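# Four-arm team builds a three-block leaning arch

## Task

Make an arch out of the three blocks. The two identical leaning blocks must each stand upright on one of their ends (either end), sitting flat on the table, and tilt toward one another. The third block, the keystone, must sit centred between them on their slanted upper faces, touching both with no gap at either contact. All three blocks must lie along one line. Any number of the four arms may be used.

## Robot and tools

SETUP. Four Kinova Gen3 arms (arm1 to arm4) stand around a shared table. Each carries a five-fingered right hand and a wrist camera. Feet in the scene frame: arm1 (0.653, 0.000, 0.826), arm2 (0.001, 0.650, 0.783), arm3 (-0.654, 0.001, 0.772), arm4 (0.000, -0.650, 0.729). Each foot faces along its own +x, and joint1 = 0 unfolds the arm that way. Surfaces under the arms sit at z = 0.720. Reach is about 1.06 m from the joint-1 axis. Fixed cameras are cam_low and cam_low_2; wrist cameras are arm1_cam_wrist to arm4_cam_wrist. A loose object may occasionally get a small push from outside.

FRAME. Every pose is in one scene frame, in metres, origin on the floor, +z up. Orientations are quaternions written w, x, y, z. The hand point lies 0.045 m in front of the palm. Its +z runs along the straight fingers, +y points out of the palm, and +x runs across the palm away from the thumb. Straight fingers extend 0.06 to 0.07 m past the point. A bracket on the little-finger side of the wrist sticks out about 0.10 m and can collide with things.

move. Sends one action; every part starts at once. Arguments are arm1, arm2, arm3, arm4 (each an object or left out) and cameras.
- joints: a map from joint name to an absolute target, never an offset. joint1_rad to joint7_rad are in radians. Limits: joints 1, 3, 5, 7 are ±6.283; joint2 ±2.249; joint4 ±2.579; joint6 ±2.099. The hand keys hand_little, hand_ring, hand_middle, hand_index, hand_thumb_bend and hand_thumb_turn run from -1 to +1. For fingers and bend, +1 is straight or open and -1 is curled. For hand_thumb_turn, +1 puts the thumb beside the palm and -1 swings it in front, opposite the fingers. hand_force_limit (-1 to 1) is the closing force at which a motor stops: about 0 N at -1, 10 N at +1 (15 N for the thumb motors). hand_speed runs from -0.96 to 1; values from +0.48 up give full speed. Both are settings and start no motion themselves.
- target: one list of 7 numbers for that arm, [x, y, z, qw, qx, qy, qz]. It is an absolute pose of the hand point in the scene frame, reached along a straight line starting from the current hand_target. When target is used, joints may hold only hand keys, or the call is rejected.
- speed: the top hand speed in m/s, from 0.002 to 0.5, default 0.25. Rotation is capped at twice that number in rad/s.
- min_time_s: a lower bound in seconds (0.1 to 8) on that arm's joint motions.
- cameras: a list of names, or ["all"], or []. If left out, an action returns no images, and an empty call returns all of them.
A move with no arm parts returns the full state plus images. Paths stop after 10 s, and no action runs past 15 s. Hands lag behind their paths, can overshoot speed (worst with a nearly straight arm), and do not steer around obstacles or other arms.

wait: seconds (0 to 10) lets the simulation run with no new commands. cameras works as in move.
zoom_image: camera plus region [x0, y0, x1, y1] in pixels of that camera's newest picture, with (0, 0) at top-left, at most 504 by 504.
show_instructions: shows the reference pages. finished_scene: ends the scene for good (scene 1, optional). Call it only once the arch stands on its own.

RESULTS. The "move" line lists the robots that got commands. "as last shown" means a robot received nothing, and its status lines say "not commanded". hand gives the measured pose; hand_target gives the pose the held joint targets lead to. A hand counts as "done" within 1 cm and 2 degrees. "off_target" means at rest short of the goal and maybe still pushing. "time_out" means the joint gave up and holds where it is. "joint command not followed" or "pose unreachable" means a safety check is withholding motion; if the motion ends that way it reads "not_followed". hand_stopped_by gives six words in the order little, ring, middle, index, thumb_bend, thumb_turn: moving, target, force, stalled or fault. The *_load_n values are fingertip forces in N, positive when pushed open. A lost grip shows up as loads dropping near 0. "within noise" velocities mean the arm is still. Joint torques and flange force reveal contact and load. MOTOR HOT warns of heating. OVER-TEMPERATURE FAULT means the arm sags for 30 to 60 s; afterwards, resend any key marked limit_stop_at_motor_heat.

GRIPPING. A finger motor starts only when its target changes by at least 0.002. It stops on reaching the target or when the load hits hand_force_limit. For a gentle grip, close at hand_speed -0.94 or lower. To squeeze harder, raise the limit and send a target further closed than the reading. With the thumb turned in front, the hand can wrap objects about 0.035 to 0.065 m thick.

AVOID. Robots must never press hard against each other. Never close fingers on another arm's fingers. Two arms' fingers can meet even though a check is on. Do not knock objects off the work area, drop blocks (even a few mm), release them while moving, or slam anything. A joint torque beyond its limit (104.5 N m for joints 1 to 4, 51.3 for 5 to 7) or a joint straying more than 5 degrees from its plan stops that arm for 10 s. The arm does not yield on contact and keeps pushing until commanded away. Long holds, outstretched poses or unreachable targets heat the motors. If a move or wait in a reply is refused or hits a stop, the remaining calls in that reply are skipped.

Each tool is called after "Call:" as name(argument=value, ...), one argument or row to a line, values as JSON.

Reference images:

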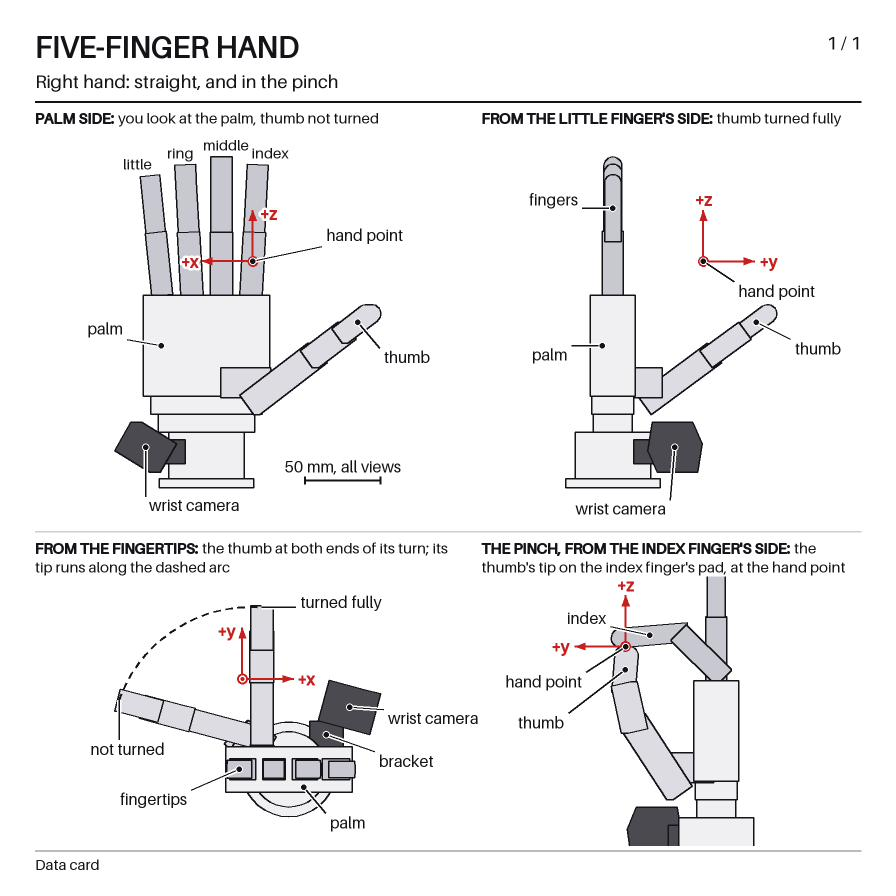

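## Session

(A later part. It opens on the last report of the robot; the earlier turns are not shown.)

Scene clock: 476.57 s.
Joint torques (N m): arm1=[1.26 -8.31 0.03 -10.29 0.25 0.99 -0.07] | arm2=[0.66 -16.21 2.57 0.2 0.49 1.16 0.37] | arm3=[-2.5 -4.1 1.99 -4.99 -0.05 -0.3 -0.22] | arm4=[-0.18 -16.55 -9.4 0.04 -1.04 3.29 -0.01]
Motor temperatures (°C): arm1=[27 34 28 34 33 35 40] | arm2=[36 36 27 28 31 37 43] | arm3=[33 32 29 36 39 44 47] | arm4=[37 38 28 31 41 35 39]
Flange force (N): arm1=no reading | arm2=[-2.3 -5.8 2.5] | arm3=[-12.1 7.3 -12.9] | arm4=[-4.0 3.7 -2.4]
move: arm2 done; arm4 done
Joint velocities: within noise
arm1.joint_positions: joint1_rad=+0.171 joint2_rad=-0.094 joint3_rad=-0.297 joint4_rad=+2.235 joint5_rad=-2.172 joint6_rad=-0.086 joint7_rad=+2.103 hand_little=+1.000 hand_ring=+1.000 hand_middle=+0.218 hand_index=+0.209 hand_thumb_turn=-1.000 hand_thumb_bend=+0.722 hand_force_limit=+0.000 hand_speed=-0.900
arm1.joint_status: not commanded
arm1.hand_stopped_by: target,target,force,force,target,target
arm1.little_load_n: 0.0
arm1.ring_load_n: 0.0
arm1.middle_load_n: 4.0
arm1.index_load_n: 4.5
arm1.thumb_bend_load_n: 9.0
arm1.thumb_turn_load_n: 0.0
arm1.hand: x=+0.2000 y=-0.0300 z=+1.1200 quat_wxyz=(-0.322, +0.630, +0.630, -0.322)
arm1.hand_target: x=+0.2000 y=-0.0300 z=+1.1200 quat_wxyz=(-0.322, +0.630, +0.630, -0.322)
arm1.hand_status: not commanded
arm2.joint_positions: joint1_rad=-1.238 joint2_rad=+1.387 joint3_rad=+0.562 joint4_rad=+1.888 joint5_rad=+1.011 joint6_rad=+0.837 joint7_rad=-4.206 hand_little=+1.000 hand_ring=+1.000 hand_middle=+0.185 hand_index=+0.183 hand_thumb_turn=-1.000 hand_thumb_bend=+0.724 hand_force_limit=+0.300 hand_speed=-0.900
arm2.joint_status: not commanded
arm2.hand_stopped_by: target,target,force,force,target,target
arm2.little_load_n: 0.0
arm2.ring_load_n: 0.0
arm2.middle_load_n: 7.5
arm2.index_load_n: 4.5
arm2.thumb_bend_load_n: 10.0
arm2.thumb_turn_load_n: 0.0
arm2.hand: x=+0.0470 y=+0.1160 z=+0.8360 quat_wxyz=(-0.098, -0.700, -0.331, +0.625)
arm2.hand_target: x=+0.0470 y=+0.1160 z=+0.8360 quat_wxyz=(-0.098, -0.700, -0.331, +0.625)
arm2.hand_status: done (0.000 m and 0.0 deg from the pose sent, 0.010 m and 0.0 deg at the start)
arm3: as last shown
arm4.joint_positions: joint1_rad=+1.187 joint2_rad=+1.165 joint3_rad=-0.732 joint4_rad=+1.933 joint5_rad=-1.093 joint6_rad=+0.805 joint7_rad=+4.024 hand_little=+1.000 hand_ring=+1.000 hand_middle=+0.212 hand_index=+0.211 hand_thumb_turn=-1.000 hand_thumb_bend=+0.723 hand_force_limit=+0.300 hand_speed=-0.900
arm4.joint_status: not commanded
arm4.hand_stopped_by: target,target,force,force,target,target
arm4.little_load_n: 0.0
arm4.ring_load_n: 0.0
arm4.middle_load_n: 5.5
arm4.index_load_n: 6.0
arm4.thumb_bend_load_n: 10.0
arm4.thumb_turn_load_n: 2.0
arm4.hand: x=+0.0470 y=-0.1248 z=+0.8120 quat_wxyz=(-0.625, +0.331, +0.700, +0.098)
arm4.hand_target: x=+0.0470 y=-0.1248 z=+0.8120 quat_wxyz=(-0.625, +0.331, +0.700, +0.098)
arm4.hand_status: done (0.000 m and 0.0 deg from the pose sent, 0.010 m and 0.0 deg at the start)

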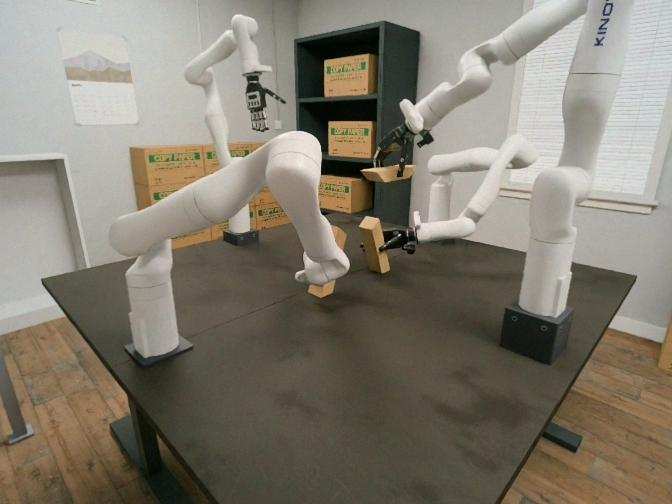

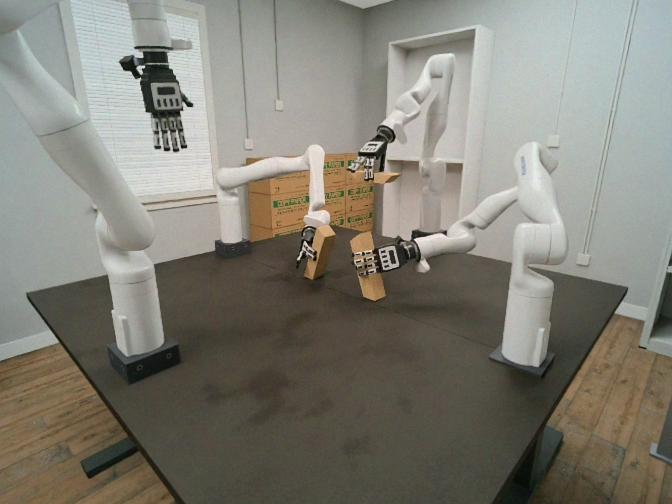

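Call:
move(
  arm4={"target": [0.047, -0.1248, 0.8095, 0.6246, -0.3313, -0.7003, -0.0978], "speed": 0.03},
  arm2={"target": [0.047, 0.1160, 0.837, -0.0978, -0.7003, -0.3313, 0.6246], "speed": 0.03},
)

Scene clock: 482.60 s.
Joint torques (N m): arm1=[1.26 -8.33 0.04 -10.27 0.26 0.99 -0.06] | arm2=[1.74 -16.79 5.38 1.63 0.35 2.86 0.06] | arm3=[-2.52 -4.08 2.07 -5.03 -0.02 -0.33 -0.2] | arm4=[-0.14 -16.58 -9.41 0.09 -1.03 3.3 0.01]
Motor temperatures (°C): arm1=[27 34 28 35 33 35 40] | arm2=[36 36 27 28 31 37 43] | arm3=[33 32 29 36 39 44 47] | arm4=[37 38 28 31 41 35 39]
Flange force (N): arm1=no reading | arm2=[2.4 -2.9 1.3] | arm3=[-11.9 7.6 -12.8] | arm4=[-4.0 3.8 -2.3]
move: arm2 done; arm4 done
Joint velocities: within noise
arm1.joint_positions: joint1_rad=+0.171 joint2_rad=-0.094 joint3_rad=-0.297 joint4_rad=+2.235 joint5_rad=-2.172 joint6_rad=-0.086 joint7_rad=+2.103 hand_little=+1.000 hand_ring=+1.000 hand_middle=+0.218 hand_index=+0.209 hand_thumb_turn=-1.000 hand_thumb_bend=+0.722 hand_force_limit=+0.000 hand_speed=-0.900
arm1.joint_status: not commanded
arm1.hand_stopped_by: target,target,force,force,target,target
arm1.little_load_n: 0.0
arm1.ring_load_n: 0.0
arm1.middle_load_n: 4.0
arm1.index_load_n: 4.0
arm1.thumb_bend_load_n: 9.5
arm1.thumb_turn_load_n: 0.0
arm1.hand: x=+0.2000 y=-0.0300 z=+1.1200 quat_wxyz=(-0.322, +0.630, +0.630, -0.322)
arm1.hand_target: x=+0.2000 y=-0.0300 z=+1.1200 quat_wxyz=(-0.322, +0.630, +0.630, -0.322)
arm1.hand_status: not commanded
arm2.joint_positions: joint1_rad=-1.238 joint2_rad=+1.385 joint3_rad=+0.562 joint4_rad=+1.889 joint5_rad=+1.011 joint6_rad=+0.837 joint7_rad=-4.205 hand_little=+1.000 hand_ring=+1.000 hand_middle=+0.185 hand_index=+0.183 hand_thumb_turn=-1.000 hand_thumb_bend=+0.724 hand_force_limit=+0.300 hand_speed=-0.900
arm2.joint_status: not commanded
arm2.hand_stopped_by: target,target,force,force,target,target
arm2.little_load_n: 0.0
arm2.ring_load_n: 0.0
arm2.middle_load_n: 7.0
arm2.index_load_n: 3.5
arm2.thumb_bend_load_n: 10.5
arm2.thumb_turn_load_n: 0.0
arm2.hand: x=+0.0470 y=+0.1160 z=+0.8370 quat_wxyz=(-0.098, -0.700, -0.331, +0.625)
arm2.hand_target: x=+0.0470 y=+0.1160 z=+0.8370 quat_wxyz=(-0.098, -0.700, -0.331, +0.625)
arm2.hand_status: done (0.000 m and 0.0 deg from the pose sent, 0.001 m and 0.0 deg at the start)
arm3: as last shown
arm4.joint_positions: joint1_rad=+1.186 joint2_rad=+1.171 joint3_rad=-0.731 joint4_rad=+1.931 joint5_rad=-1.092 joint6_rad=+0.803 joint7_rad=+4.028 hand_little=+1.000 hand_ring=+1.000 hand_middle=+0.212 hand_index=+0.211 hand_thumb_turn=-1.000 hand_thumb_bend=+0.723 hand_force_limit=+0.300 hand_speed=-0.900
arm4.joint_status: not commanded
arm4.hand_stopped_by: target,target,force,force,target,target
arm4.little_load_n: 0.0
arm4.ring_load_n: 0.0
arm4.middle_load_n: 5.5
arm4.index_load_n: 5.5
arm4.thumb_bend_load_n: 10.0
arm4.thumb_turn_load_n: 2.0
arm4.hand: x=+0.0470 y=-0.1248 z=+0.8095 quat_wxyz=(-0.625, +0.331, +0.700, +0.098)
arm4.hand_target: x=+0.0470 y=-0.1248 z=+0.8095 quat_wxyz=(-0.625, +0.331, +0.700, +0.098)
arm4.hand_status: done (0.000 m and 0.0 deg from the pose sent, 0.003 m and 0.0 deg at the start)
pictures: none

Call:
move(
  arm4={"target": [0.047, -0.1248, 0.807, 0.6246, -0.3313, -0.7003, -0.0978], "speed": 0.03},
)

Call:
move(
  arm4={"target": [0.047, -0.1248, 0.805, 0.6246, -0.3313, -0.7003, -0.0978], "speed": 0.03},
)

Scene clock: 486.57 s.
Joint torques (N m): arm1=[1.27 -8.35 0.07 -10.35 0.26 0.96 -0.06] | arm2=[1.75 -16.78 5.39 1.59 0.32 2.85 0.03] | arm3=[-2.48 -4.04 2 -4.96 -0.03 -0.32 -0.22] | arm4=[0.54 -15.73 -7.16 -0.07 -0.79 1.98 -0.16]
Motor temperatures (°C): arm1=[27 34 28 35 33 35 40] | arm2=[36 36 27 28 31 37 43] | arm3=[33 32 29 36 39 44 47] | arm4=[37 38 28 31 41 35 39]
Flange force (N): arm1=no reading | arm2=[2.3 -3.0 1.2] | arm3=[-11.9 7.3 -13.0] | arm4=[0.2 2.5 -1.7]
move: arm4 done
Joint velocities: within noise
arm1.joint_positions: joint1_rad=+0.171 joint2_rad=-0.094 joint3_rad=-0.297 joint4_rad=+2.235 joint5_rad=-2.172 joint6_rad=-0.086 joint7_rad=+2.103 hand_little=+1.000 hand_ring=+1.000 hand_middle=+0.218 hand_index=+0.209 hand_thumb_turn=-1.000 hand_thumb_bend=+0.722 hand_force_limit=+0.000 hand_speed=-0.900
arm1.joint_status: not commanded
arm1.hand_stopped_by: target,target,force,force,target,target
arm1.little_load_n: 0.0
arm1.ring_load_n: 0.0
arm1.middle_load_n: 4.0
arm1.index_load_n: 4.5
arm1.thumb_bend_load_n: 9.5
arm1.thumb_turn_load_n: 0.0
arm1.hand: x=+0.2000 y=-0.0300 z=+1.1200 quat_wxyz=(-0.322, +0.630, +0.630, -0.322)
arm1.hand_target: x=+0.2000 y=-0.0300 z=+1.1200 quat_wxyz=(-0.322, +0.630, +0.630, -0.322)
arm1.hand_status: not commanded
arm2, arm3: as last shown
arm2.index_load_n: 4.0
arm3.little_load_n: 0.5
arm3.thumb_bend_load_n: -0.5
arm4.joint_positions: joint1_rad=+1.186 joint2_rad=+1.178 joint3_rad=-0.729 joint4_rad=+1.929 joint5_rad=-1.091 joint6_rad=+0.802 joint7_rad=+4.032 hand_little=+1.000 hand_ring=+1.000 hand_middle=+0.212 hand_index=+0.211 hand_thumb_turn=-1.000 hand_thumb_bend=+0.723 hand_force_limit=+0.300 hand_speed=-0.900
arm4.joint_status: not commanded
arm4.hand_stopped_by: target,target,force,force,target,target
arm4.little_load_n: 0.0
arm4.ring_load_n: -0.5
arm4.middle_load_n: 6.5
arm4.index_load_n: 5.5
arm4.thumb_bend_load_n: 9.5
arm4.thumb_turn_load_n: 0.0
arm4.hand: x=+0.0470 y=-0.1248 z=+0.8070 quat_wxyz=(-0.625, +0.331, +0.700, +0.098)
arm4.hand_target: x=+0.0470 y=-0.1248 z=+0.8070 quat_wxyz=(-0.625, +0.331, +0.700, +0.098)
arm4.hand_status: done (0.000 m and 0.0 deg from the pose sent, 0.002 m and 0.0 deg at the start)
pictures: none

Scene clock: 487.53 s.
Joint torques (N m): arm1=[1.28 -8.34 0.08 -10.25 0.26 0.93 -0.05] | arm2=[1.83 -16.83 5.38 1.64 0.33 2.85 0.04] | arm3=[-2.47 -4.11 2.01 -4.97 -0.02 -0.34 -0.22] | arm4=[0.8 -13.17 -2.12 0.46 -0.12 -1.13 -0.85]
Motor temperatures (°C): arm1=[27 34 28 35 33 35 40] | arm2=[36 36 27 28 31 37 43] | arm3=[33 32 29 36 39 44 47] | arm4=[37 38 28 31 41 35 39]
Flange force (N): arm1=no reading | arm2=[2.4 -2.9 1.2] | arm3=[-12.1 7.4 -13.1] | arm4=[10.1 0.5 -2.9]
move: arm4 done
Joint velocities: within noise
arm1.joint_positions: joint1_rad=+0.171 joint2_rad=-0.094 joint3_rad=-0.297 joint4_rad=+2.235 joint5_rad=-2.172 joint6_rad=-0.086 joint7_rad=+2.103 hand_little=+1.000 hand_ring=+1.000 hand_middle=+0.218 hand_index=+0.209 hand_thumb_turn=-1.000 hand_thumb_bend=+0.722 hand_force_limit=+0.000 hand_speed=-0.900
arm1.joint_status: not commanded
arm1.hand_stopped_by: target,target,force,force,target,target
arm1.little_load_n: 0.0
arm1.ring_load_n: 0.0
arm1.middle_load_n: 4.0
arm1.index_load_n: 4.0
arm1.thumb_bend_load_n: 9.5
arm1.thumb_turn_load_n: 0.0
arm1.hand: x=+0.2000 y=-0.0300 z=+1.1200 quat_wxyz=(-0.322, +0.630, +0.630, -0.322)
arm1.hand_target: x=+0.2000 y=-0.0300 z=+1.1200 quat_wxyz=(-0.322, +0.630, +0.630, -0.322)
arm1.hand_status: not commanded
arm2, arm3: as last shown
arm2.middle_load_n: 6.5
arm2.index_load_n: 3.5
arm3.little_load_n: 0.0
arm3.ring_load_n: 0.5
arm3.thumb_bend_load_n: 0.0
arm4.joint_positions: joint1_rad=+1.185 joint2_rad=+1.182 joint3_rad=-0.727 joint4_rad=+1.928 joint5_rad=-1.090 joint6_rad=+0.801 joint7_rad=+4.035 hand_little=+1.000 hand_ring=+1.000 hand_middle=+0.212 hand_index=+0.211 hand_thumb_turn=-1.000 hand_thumb_bend=+0.723 hand_force_limit=+0.300 hand_speed=-0.900
arm4.joint_status: not commanded
arm4.hand_stopped_by: target,target,force,force,target,target
arm4.little_load_n: 0.0
arm4.ring_load_n: 0.0
arm4.middle_load_n: 7.5
arm4.index_load_n: 5.0
arm4.thumb_bend_load_n: 9.5
arm4.thumb_turn_load_n: -4.0
arm4.hand: x=+0.0470 y=-0.1248 z=+0.8050 quat_wxyz=(-0.625, +0.331, +0.700, +0.098)
arm4.hand_target: x=+0.0470 y=-0.1248 z=+0.8050 quat_wxyz=(-0.625, +0.331, +0.700, +0.098)
arm4.hand_status: done (0.000 m and 0.0 deg from the pose sent, 0.002 m and 0.0 deg at the start)
pictures: none

Call:
move(
  arm4={"target": [0.047, -0.1248, 0.807, 0.6246, -0.3313, -0.7003, -0.0978], "speed": 0.03},
  arm1={"target": [0.047, -0.013, 1.03, 0.3216, -0.6297, -0.6297, 0.3216], "speed": 0.12},
  cameras=["all"],
)

Call:
zoom_image(
  camera="cam_low",
  region=[280, 160, 440, 310],
)

Call:
zoom_image(
  camera="cam_low_2",
  region=[260, 140, 420, 310],
)

Call:
zoom_image(
  camera="arm1_cam_wrist",
  region=[270, 0, 530, 300],
)

Scene clock: 499.77 s.
Joint torques (N m): arm1=[1.17 -15.95 -2.47 -8.72 0.81 -1.48 -0.05] | arm2=[1.84 -16.78 5.39 1.59 0.34 2.88 0.03] | arm3=[-2.48 -4.09 1.97 -5.01 -0.02 -0.31 -0.21] | arm4=[-0.41 -16.15 -8.96 0.42 -0.94 3.08 -0.11]
Motor temperatures (°C): arm1=[27 34 28 35 33 35 40] | arm2=[36 36 27 28 31 37 43] | arm3=[33 32 29 36 39 44 47] | arm4=[37 38 28 31 41 35 39]
Flange force (N): arm1=[-4.7 -3.2 1.6] | arm2=[2.3 -3.1 1.1] | arm3=[-12.0 7.2 -12.8] | arm4=[-2.9 3.6 -2.9]
move: arm1 done; arm4 done
Joint velocities: within noise
arm1.joint_positions: joint1_rad=+0.384 joint2_rad=+0.449 joint3_rad=-0.591 joint4_rad=+1.978 joint5_rad=-0.916 joint6_rad=-0.324 joint7_rad=+1.026 hand_little=+1.000 hand_ring=+1.000 hand_middle=+0.218 hand_index=+0.209 hand_thumb_turn=-1.000 hand_thumb_bend=+0.722 hand_force_limit=+0.000 hand_speed=-0.900
arm1.joint_status: not commanded
arm1.hand_stopped_by: target,target,force,force,target,target
arm1.little_load_n: -0.5
arm1.ring_load_n: 0.0
arm1.middle_load_n: 4.5
arm1.index_load_n: 4.5
arm1.thumb_bend_load_n: 9.5
arm1.thumb_turn_load_n: 0.0
arm1.hand: x=+0.0470 y=-0.0130 z=+1.0300 quat_wxyz=(-0.322, +0.630, +0.630, -0.322)
arm1.hand_target: x=+0.0470 y=-0.0130 z=+1.0300 quat_wxyz=(-0.322, +0.630, +0.630, -0.322)
arm1.hand_status: done (0.000 m and 0.0 deg from the pose sent, 0.178 m and 0.0 deg at the start)
arm2: as last shown
arm2.middle_load_n: 7.0
arm2.index_load_n: 4.0
arm3.joint_positions: joint1_rad=-0.140 joint2_rad=-0.393 joint3_rad=-0.104 joint4_rad=+1.449 joint5_rad=-0.074 joint6_rad=+1.974 joint7_rad=-1.652 hand_little=+1.000 hand_ring=+1.000 hand_middle=+1.000 hand_index=+1.000 hand_thumb_turn=+1.000 hand_thumb_bend=+1.000 hand_force_limit=+0.000 hand_speed=-0.800
arm3.joint_status: not commanded
arm3.hand_stopped_by: target,target,target,target,target,target
arm3.little_load_n: 0.0
arm3.ring_load_n: 0.0
arm3.middle_load_n: 0.0
arm3.index_load_n: 0.0
arm3.thumb_bend_load_n: 0.0
arm3.thumb_turn_load_n: 0.0
arm3.hand: x=-0.4935 y=+0.1051 z=+1.2855 quat_wxyz=(-0.051, +0.099, -0.993, -0.024)
arm3.hand_target: x=-0.4935 y=+0.1051 z=+1.2855 quat_wxyz=(-0.051, +0.099, -0.993, -0.024)
arm3.hand_status: not commanded
arm4.joint_positions: joint1_rad=+1.185 joint2_rad=+1.177 joint3_rad=-0.729 joint4_rad=+1.929 joint5_rad=-1.091 joint6_rad=+0.802 joint7_rad=+4.032 hand_little=+1.000 hand_ring=+1.000 hand_middle=+0.212 hand_index=+0.211 hand_thumb_turn=-1.000 hand_thumb_bend=+0.723 hand_force_limit=+0.300 hand_speed=-0.900
arm4.joint_status: not commanded
arm4.hand_stopped_by: target,target,force,force,target,target
arm4.little_load_n: 0.0
arm4.ring_load_n: 0.0
arm4.middle_load_n: 6.0
arm4.index_load_n: 5.0
arm4.thumb_bend_load_n: 10.0
arm4.thumb_turn_load_n: 0.0
arm4.hand: x=+0.0470 y=-0.1248 z=+0.8070 quat_wxyz=(-0.625, +0.331, +0.700, +0.098)
arm4.hand_target: x=+0.0470 y=-0.1248 z=+0.8070 quat_wxyz=(-0.625, +0.331, +0.700, +0.098)
arm4.hand_status: done (0.000 m and 0.0 deg from the pose sent, 0.002 m and 0.0 deg at the start)
pictures: arm1_cam_wrist, arm2_cam_wrist, arm3_cam_wrist, arm4_cam_wrist, cam_low, cam_low_2
arm1_cam_wrist: T_world_to_cam=[[0.5536, 0.21921, -0.80341, 0.80353], [0.50852, -0.85297, 0.11767, -0.14772], [-0.65949, -0.4737, -0.58368, 0.73746]] pos_world=[0.11663, 0.0472, 1.09339]
arm2_cam_wrist: T_world_to_cam=[[0.5452, -0.66983, -0.50406, 0.48058], [0.52121, -0.20009, 0.82964, -0.69762], [-0.65658, -0.71504, 0.24003, 0.02966]] pos_world=[0.12107, 0.20353, 0.8139]
arm4_cam_wrist: T_world_to_cam=[[0.58031, 0.81371, 0.03324, 0.04139], [0.54169, -0.35519, -0.76185, 0.54811], [-0.60812, 0.46012, -0.6469, 0.72514]] pos_world=[0.12005, -0.17264, 0.88529]

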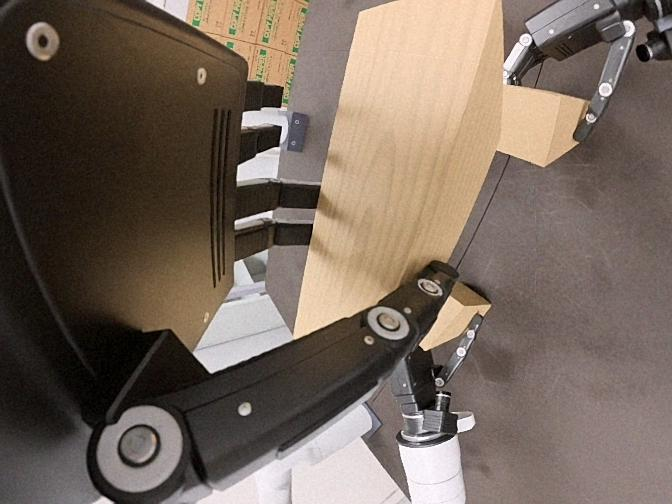

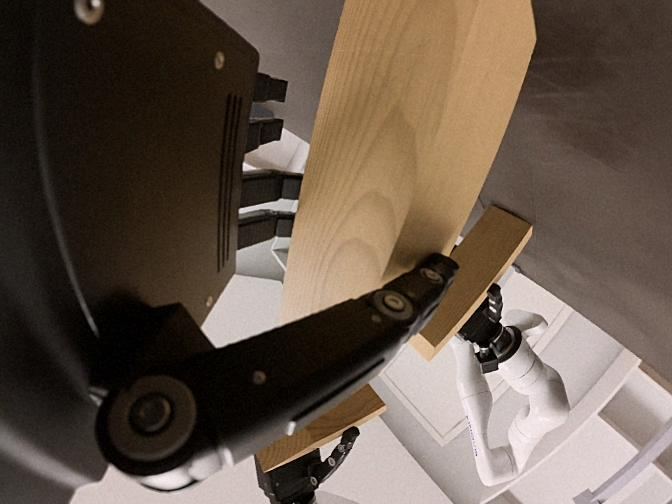

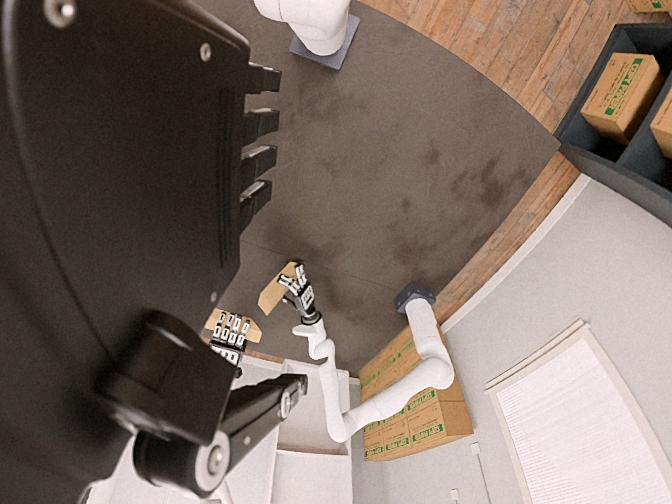

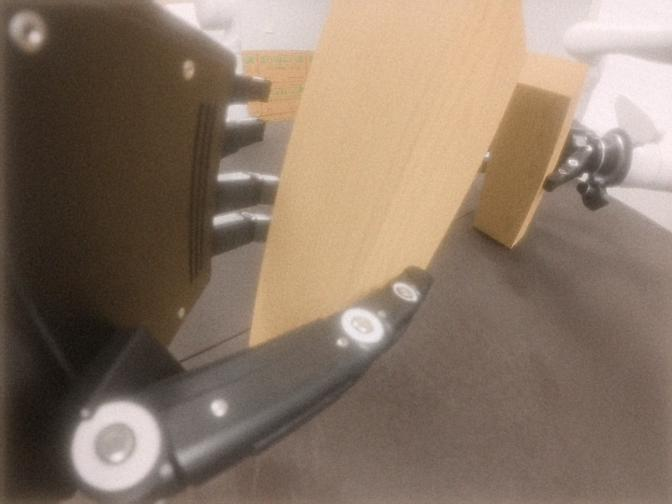

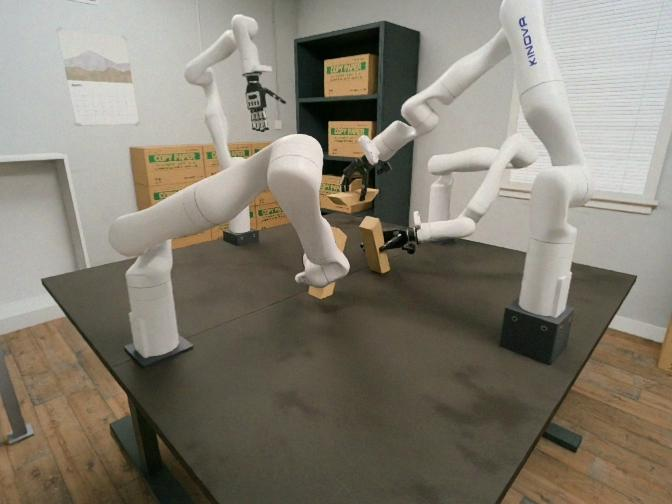

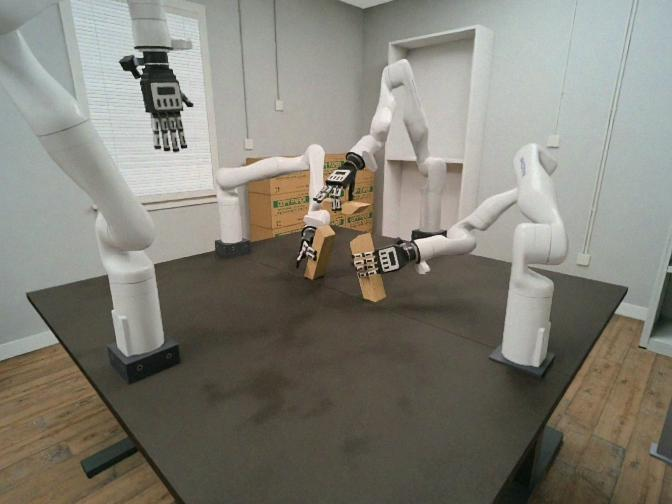

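Scaled by 3.150.

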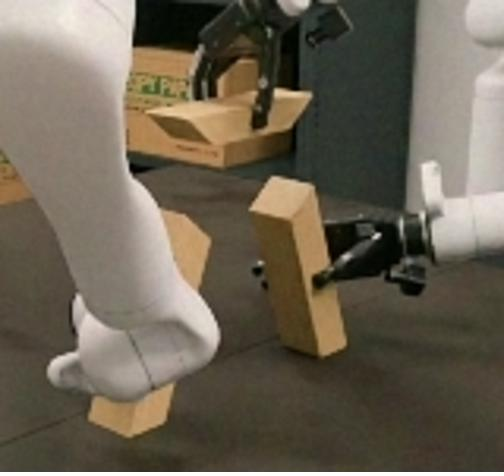

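Scaled by 2.965.

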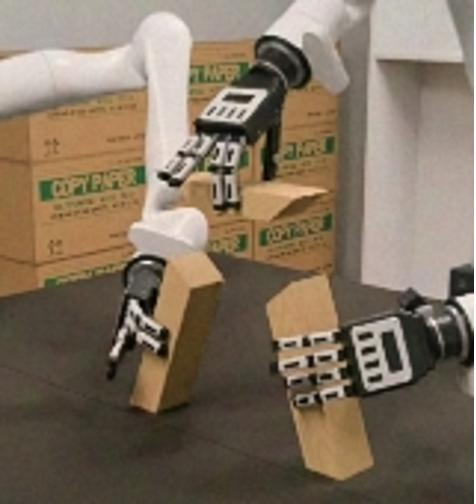

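Scaled by 1.680 from the camera's image (finer frame: 960x720).

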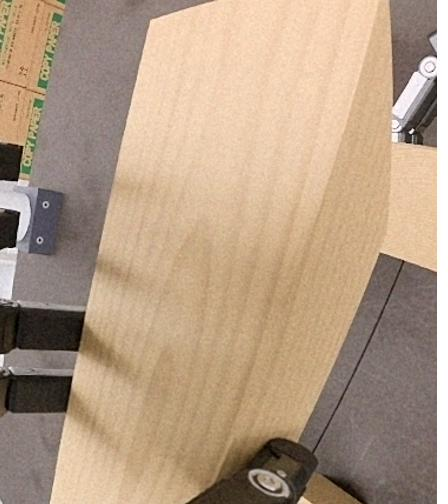

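Call:
zoom_image(
  camera="arm1_cam_wrist",
  region=[480, 60, 620, 180],
)

Call:
zoom_image(
  camera="arm1_cam_wrist",
  region=[400, 250, 520, 360],
)

Scaled by 3.600 from the camera's image (finer frame: 960x720).

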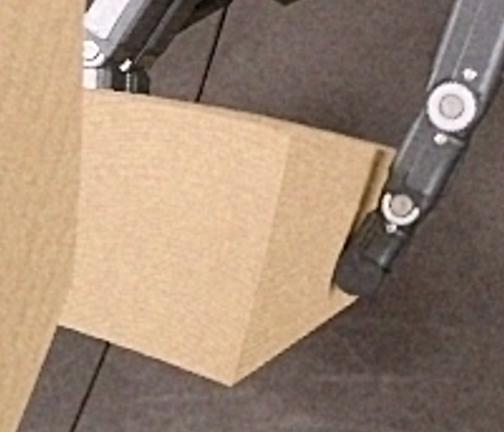

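Scaled by 4.200 from the camera's image (finer frame: 960x720).

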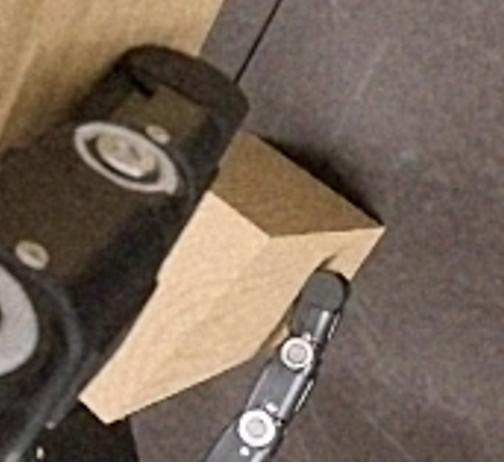

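Call:
zoom_image(
  camera="cam_low",
  region=[350, 205, 400, 285],
)

Call:
zoom_image(
  camera="cam_low_2",
  region=[295, 215, 345, 285],
)

Call:
zoom_image(
  camera="cam_low_2",
  region=[340, 225, 400, 310],
)

Call:
zoom_image(
  camera="cam_low",
  region=[295, 220, 355, 305],
)

Scaled by 6.300.

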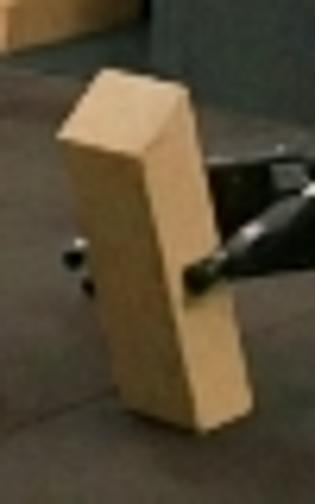

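Scaled by 7.200.

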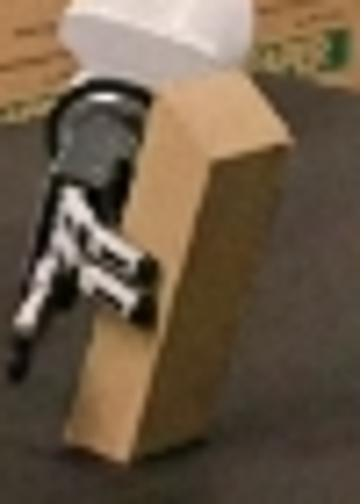

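Scaled by 5.929.

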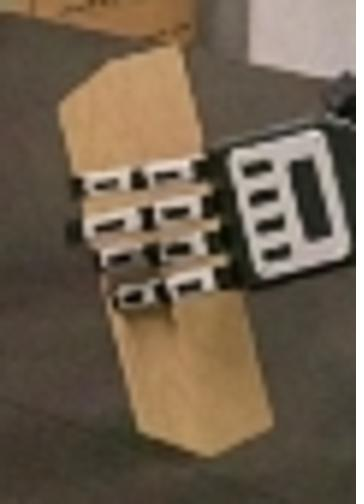

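Scaled by 5.929.

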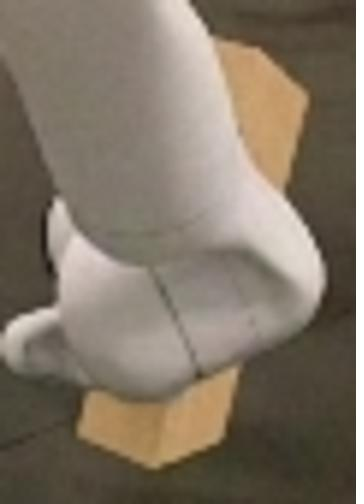

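Call:
move(
  arm3={"target": [-0.17, 0.2, 1.02, 0.4249, -0.283, 0.6578, -0.5531], "speed": 0.25},
  cameras=["arm3_cam_wrist", "cam_low", "cam_low_2"],
)

Scene clock: 623.17 s.
Joint torques (N m): arm1=[1.15 -15.89 -2.45 -8.79 0.79 -1.5 -0.05] | arm2=[1.76 -16.79 5.39 1.65 0.34 2.89 0.06] | arm3=[-2.63 -20.07 0.34 -0.12 0.85 2.36 -0.24] | arm4=[-0.39 -16.14 -8.97 0.43 -0.95 3.06 -0.11]
Motor temperatures (°C): arm1=[27 34 29 34 33 36 40] | arm2=[36 37 28 28 31 37 43] | arm3=[33 32 29 36 39 44 47] | arm4=[36 40 29 30 41 35 39]
Flange force (N): arm1=[-4.5 -2.8 1.3] | arm2=[2.4 -2.9 1.3] | arm3=[-5.8 9.9 2.6] | arm4=[-2.8 3.7 -3.0]
move: arm3 done
Joint velocities: within noise
arm1, arm2, arm4: as last shown
arm1.little_load_n: 0.0
arm1.middle_load_n: 4.0
arm2.index_load_n: 3.5
arm3.joint_positions: joint1_rad=-0.605 joint2_rad=+0.821 joint3_rad=-0.717 joint4_rad=+2.119 joint5_rad=+1.649 joint6_rad=+2.052 joint7_rad=-3.050 hand_little=+1.000 hand_ring=+1.000 hand_middle=+1.000 hand_index=+1.000 hand_thumb_turn=+1.000 hand_thumb_bend=+1.000 hand_force_limit=+0.000 hand_speed=-0.800
arm3.joint_status: not commanded
arm3.hand_stopped_by: target,target,target,target,target,target
arm3.little_load_n: 0.0
arm3.ring_load_n: 0.0
arm3.middle_load_n: 0.0
arm3.index_load_n: 0.0
arm3.thumb_bend_load_n: 0.0
arm3.thumb_turn_load_n: -0.5
arm3.hand: x=-0.1700 y=+0.2000 z=+1.0200 quat_wxyz=(-0.425, +0.283, -0.658, +0.553)
arm3.hand_target: x=-0.1700 y=+0.2000 z=+1.0200 quat_wxyz=(-0.425, +0.283, -0.658, +0.553)
arm3.hand_status: done (0.000 m and 0.0 deg from the pose sent, 0.429 m and 92.8 deg at the start)
arm3_cam_wrist: T_world_to_cam=[[0.0015, 0.05397, -0.99854, 1.0188], [-0.01825, 0.99838, 0.05393, -0.25843], [0.99983, 0.01814, 0.00248, 0.2801]] pos_world=[-0.2863, 0.19795, 1.03055]

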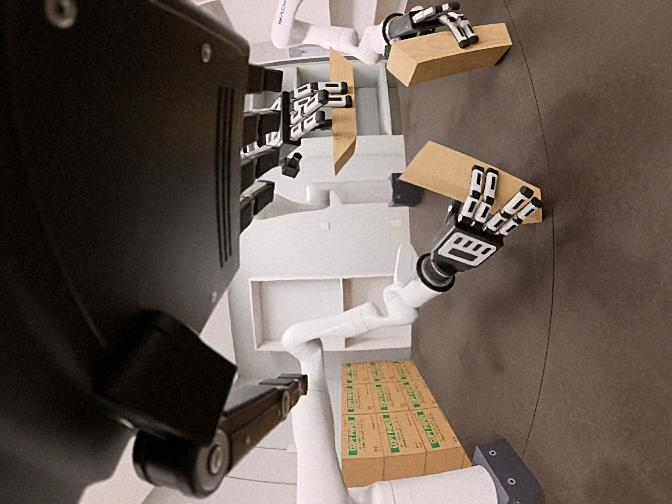

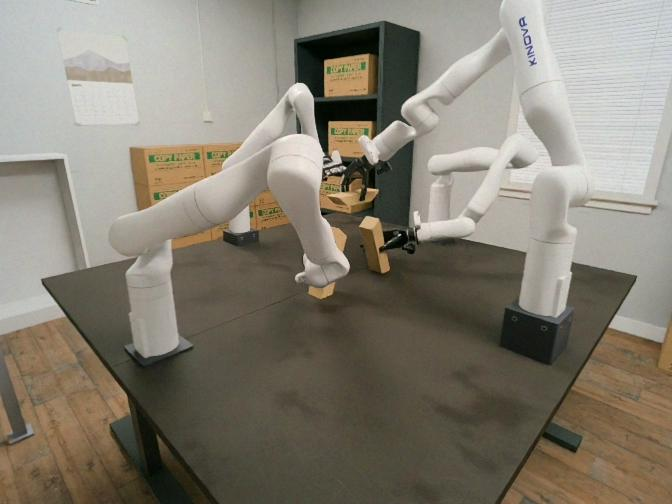

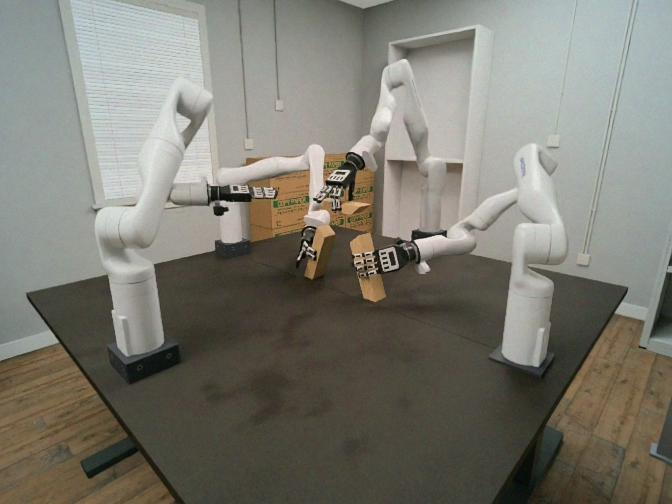

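Call:
move(
  arm3={"target": [-0.16, 0.10, 0.89, 0.4249, -0.283, 0.6578, -0.5531], "speed": 0.15},
  cameras=["arm3_cam_wrist", "cam_low_2"],
)

Scene clock: 627.90 s.
Joint torques (N m): arm1=[1.12 -15.89 -2.53 -8.74 0.8 -1.51 -0.04] | arm2=[1.77 -16.83 5.4 1.6 0.33 2.86 0.09] | arm3=[-2.61 -20.2 1.25 3.21 -0.23 2.46 -0.27] | arm4=[-0.4 -16.14 -8.96 0.42 -0.93 3.1 -0.12]
Motor temperatures (°C): arm1=[27 34 29 34 33 36 40] | arm2=[36 37 28 28 31 37 43] | arm3=[33 32 29 36 39 44 47] | arm4=[36 40 29 30 41 35 39]
Flange force (N): arm1=[-4.5 -3.3 1.4] | arm2=[2.5 -3.1 1.3] | arm3=[1.1 12.6 0.6] | arm4=[-2.8 3.6 -2.8]
move: arm3 done
Joint velocities: within noise
arm1, arm2, arm4: as last shown
arm2.index_load_n: 4.0
arm3.joint_positions: joint1_rad=-0.500 joint2_rad=+1.169 joint3_rad=-0.536 joint4_rad=+2.309 joint5_rad=+1.789 joint6_rad=+2.091 joint7_rad=-3.524 hand_little=+1.000 hand_ring=+1.000 hand_middle=+1.000 hand_index=+1.000 hand_thumb_turn=+1.000 hand_thumb_bend=+1.000 hand_force_limit=+0.000 hand_speed=-0.800
arm3.joint_status: not commanded
arm3.hand_stopped_by: target,target,target,target,target,target
arm3.little_load_n: 0.0
arm3.ring_load_n: 0.0
arm3.middle_load_n: 0.0
arm3.index_load_n: 0.0
arm3.thumb_bend_load_n: 0.5
arm3.thumb_turn_load_n: -0.5
arm3.hand: x=-0.1600 y=+0.1000 z=+0.8900 quat_wxyz=(-0.425, +0.283, -0.658, +0.553)
arm3.hand_target: x=-0.1600 y=+0.1000 z=+0.8900 quat_wxyz=(-0.425, +0.283, -0.658, +0.553)
arm3.hand_status: done (0.000 m and 0.0 deg from the pose sent, 0.164 m and 0.0 deg at the start)
arm3_cam_wrist: T_world_to_cam=[[0.0015, 0.05387, -0.99855, 0.89438], [-0.01825, 0.99838, 0.05383, -0.15131], [0.99983, 0.01814, 0.00248, 0.27224]] pos_world=[-0.2763, 0.09795, 0.90055]

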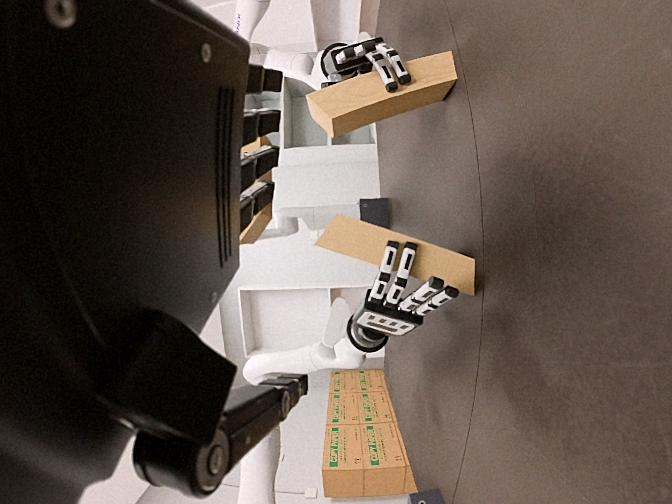

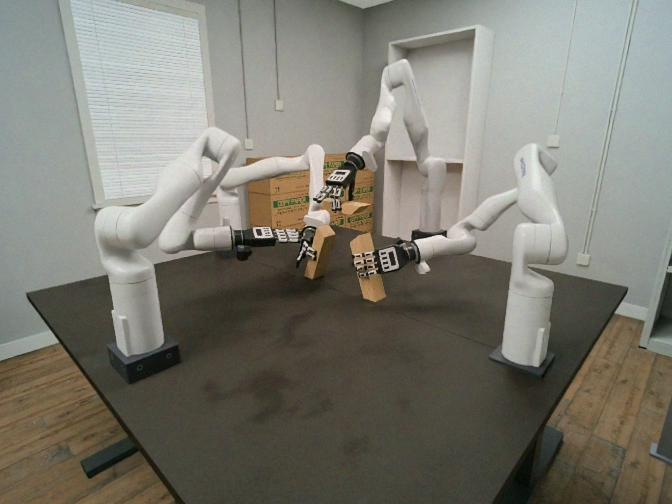

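Call:
zoom_image(
  camera="arm3_cam_wrist",
  region=[300, 200, 500, 310],
)

Call:
zoom_image(
  camera="arm3_cam_wrist",
  region=[290, 40, 480, 145],
)

Call:
zoom_image(
  camera="arm3_cam_wrist",
  region=[430, 240, 490, 310],
)

Call:
zoom_image(
  camera="arm3_cam_wrist",
  region=[420, 40, 480, 110],
)

Scaled by 2.520 from the camera's image (finer frame: 960x720).

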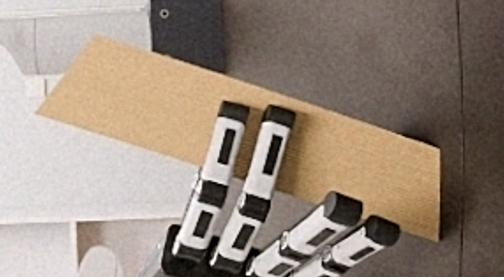

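Scaled by 2.653 from the camera's image (finer frame: 960x720).

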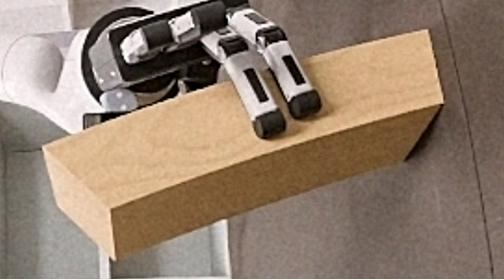

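Scaled by 7.200 from the camera's image (finer frame: 960x720).

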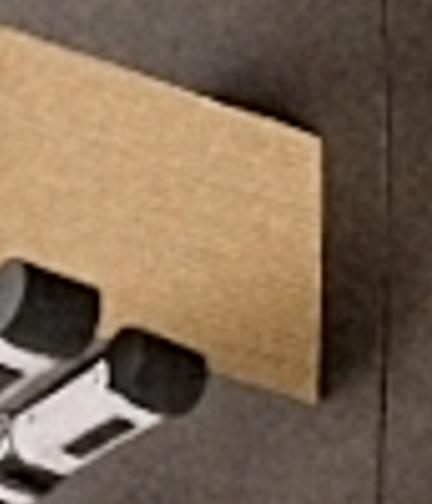

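Scaled by 7.200 from the camera's image (finer frame: 960x720).

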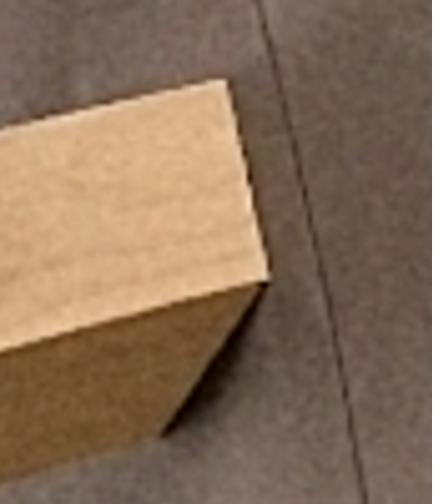

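Call:
move(
  arm2={"target": [0.044, 0.1145, 0.8375, -0.0978, -0.7003, -0.3313, 0.6246], "speed": 0.02},
  arm1={"target": [0.048, -0.0115, 0.955, 0.3216, -0.6297, -0.6297, 0.3216], "speed": 0.08},
  cameras=["arm1_cam_wrist", "arm3_cam_wrist", "cam_low", "cam_low_2"],
)

Call:
zoom_image(
  camera="arm3_cam_wrist",
  region=[240, 40, 480, 310],
)

Call:
zoom_image(
  camera="cam_low",
  region=[300, 190, 410, 310],
)

Call:
zoom_image(
  camera="arm1_cam_wrist",
  region=[400, 60, 580, 340],
)

Scene clock: 730.10 s.
Joint torques (N m): arm1=[1.17 -16.86 -3.94 -6.82 1.15 -1.75 -0.04] | arm2=[1.75 -16.92 5.63 1.75 0.28 3.05 0.04] | arm3=[-2.64 -20.21 1.25 3.19 -0.19 2.49 -0.25] | arm4=[-0.43 -16.13 -8.97 0.42 -0.94 3.07 -0.11]
Motor temperatures (°C): arm1=[27 34 29 34 33 35 39] | arm2=[36 37 28 28 30 37 42] | arm3=[33 32 29 35 39 44 47] | arm4=[36 40 30 30 41 35 39]
Flange force (N): arm1=[-4.1 0.0 2.1] | arm2=[2.9 -2.8 1.6] | arm3=[1.2 12.5 0.4] | arm4=[-2.8 3.6 -3.0]
move: arm1 done; arm2 done
Joint velocities: within noise
arm1.joint_positions: joint1_rad=+0.457 joint2_rad=+0.656 joint3_rad=-0.716 joint4_rad=+2.054 joint5_rad=-0.661 joint6_rad=-0.565 joint7_rad=+0.872 hand_little=+1.000 hand_ring=+1.000 hand_middle=+0.218 hand_index=+0.209 hand_thumb_turn=-1.000 hand_thumb_bend=+0.722 hand_force_limit=+0.000 hand_speed=-0.900
arm1.joint_status: not commanded
arm1.hand_stopped_by: target,target,force,force,target,target
arm1.little_load_n: 0.0
arm1.ring_load_n: 0.0
arm1.middle_load_n: 4.0
arm1.index_load_n: 4.5
arm1.thumb_bend_load_n: 9.0
arm1.thumb_turn_load_n: 0.0
arm1.hand: x=+0.0480 y=-0.0115 z=+0.9550 quat_wxyz=(-0.322, +0.630, +0.630, -0.322)
arm1.hand_target: x=+0.0480 y=-0.0115 z=+0.9550 quat_wxyz=(-0.322, +0.630, +0.630, -0.322)
arm1.hand_status: done (0.000 m and 0.0 deg from the pose sent, 0.075 m and 0.0 deg at the start)
arm2.joint_positions: joint1_rad=-1.234 joint2_rad=+1.386 joint3_rad=+0.567 joint4_rad=+1.893 joint5_rad=+1.019 joint6_rad=+0.829 joint7_rad=-4.209 hand_little=+1.000 hand_ring=+1.000 hand_middle=+0.185 hand_index=+0.183 hand_thumb_turn=-1.000 hand_thumb_bend=+0.724 hand_force_limit=+0.300 hand_speed=-0.900
arm2.joint_status: not commanded
arm2.hand_stopped_by: target,target,force,force,target,target
arm2.little_load_n: 0.0
arm2.ring_load_n: 0.0
arm2.middle_load_n: 7.5
arm2.index_load_n: 3.5
arm2.thumb_bend_load_n: 11.0
arm2.thumb_turn_load_n: 0.0
arm2.hand: x=+0.0440 y=+0.1145 z=+0.8375 quat_wxyz=(-0.098, -0.700, -0.331, +0.625)
arm2.hand_target: x=+0.0440 y=+0.1145 z=+0.8375 quat_wxyz=(-0.098, -0.700, -0.331, +0.625)
arm2.hand_status: done (0.000 m and 0.0 deg from the pose sent, 0.003 m and 0.0 deg at the start)
arm3, arm4: as last shown
arm3.thumb_bend_load_n: 0.0
arm3.thumb_turn_load_n: 0.0
arm4.ring_load_n: -0.5
arm1_cam_wrist: T_world_to_cam=[[0.55364, 0.21924, -0.80338, 0.74236], [0.50856, -0.85295, 0.1177, -0.13815], [-0.65944, -0.47373, -0.58371, 0.69509]] pos_world=[0.11763, 0.0487, 1.01839]
arm3_cam_wrist: T_world_to_cam=[[0.0015, 0.05397, -0.99854, 0.89437], [-0.01825, 0.99838, 0.05393, -0.1514], [0.99983, 0.01814, 0.00248, 0.27224]] pos_world=[-0.2763, 0.09795, 0.90055]

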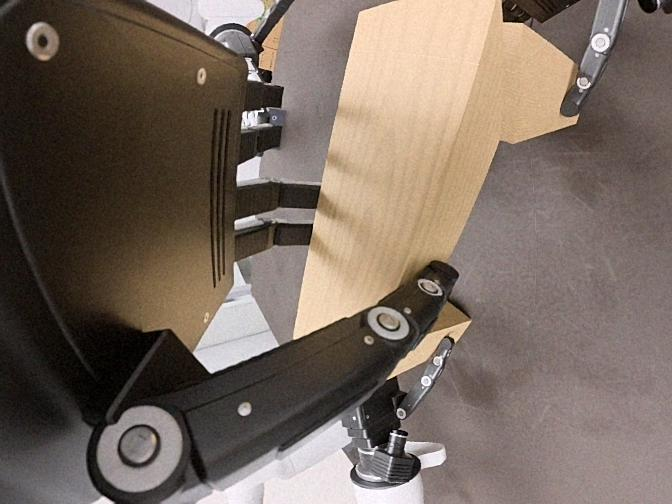

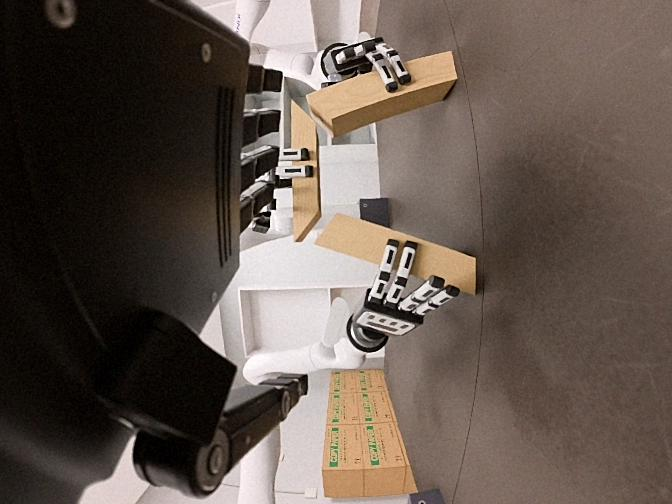

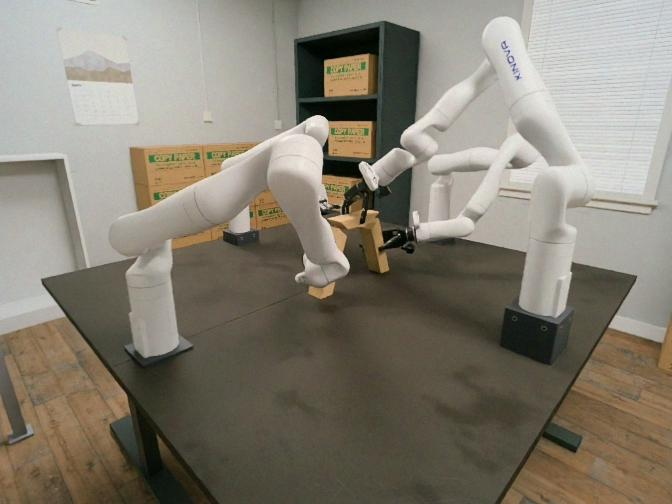

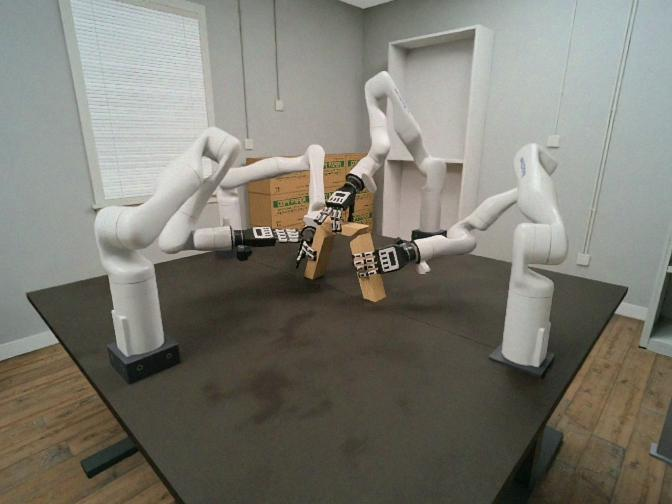

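Scaled by 1.867 from the camera's image (finer frame: 960x720).

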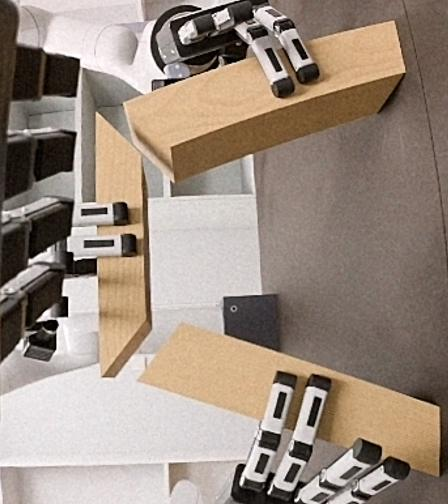

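Scaled by 4.200.

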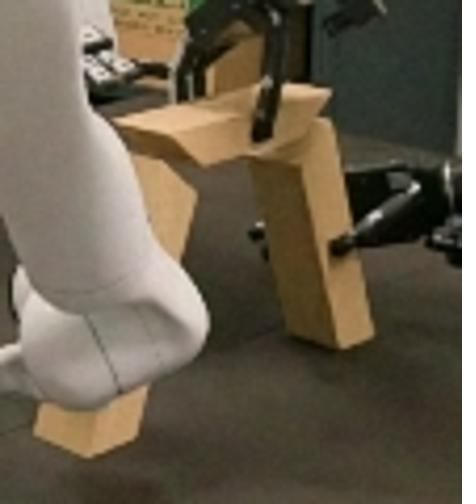

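Scaled by 1.800 from the camera's image (finer frame: 960x720).

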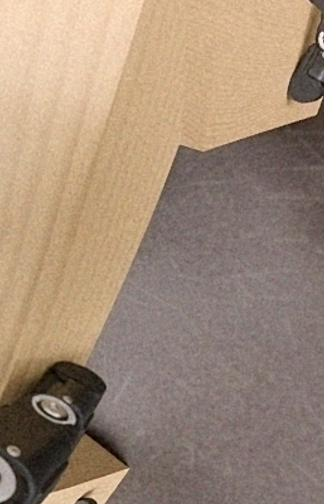

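Call:
zoom_image(
  camera="arm3_cam_wrist",
  region=[285, 85, 345, 155],
)

Call:
zoom_image(
  camera="arm3_cam_wrist",
  region=[285, 190, 345, 260],
)

Scaled by 7.200 from the camera's image (finer frame: 960x720).

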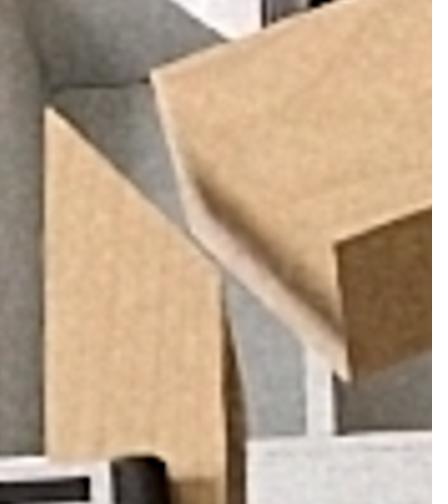

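Scaled by 7.200 from the camera's image (finer frame: 960x720).

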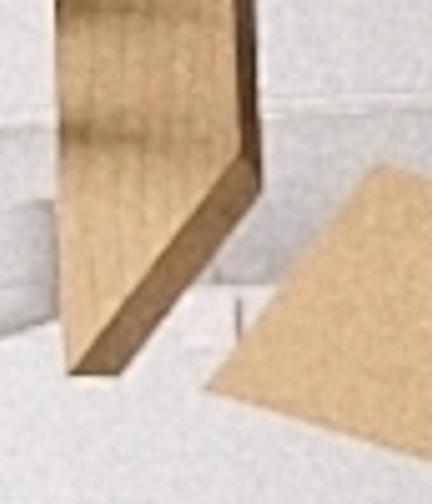

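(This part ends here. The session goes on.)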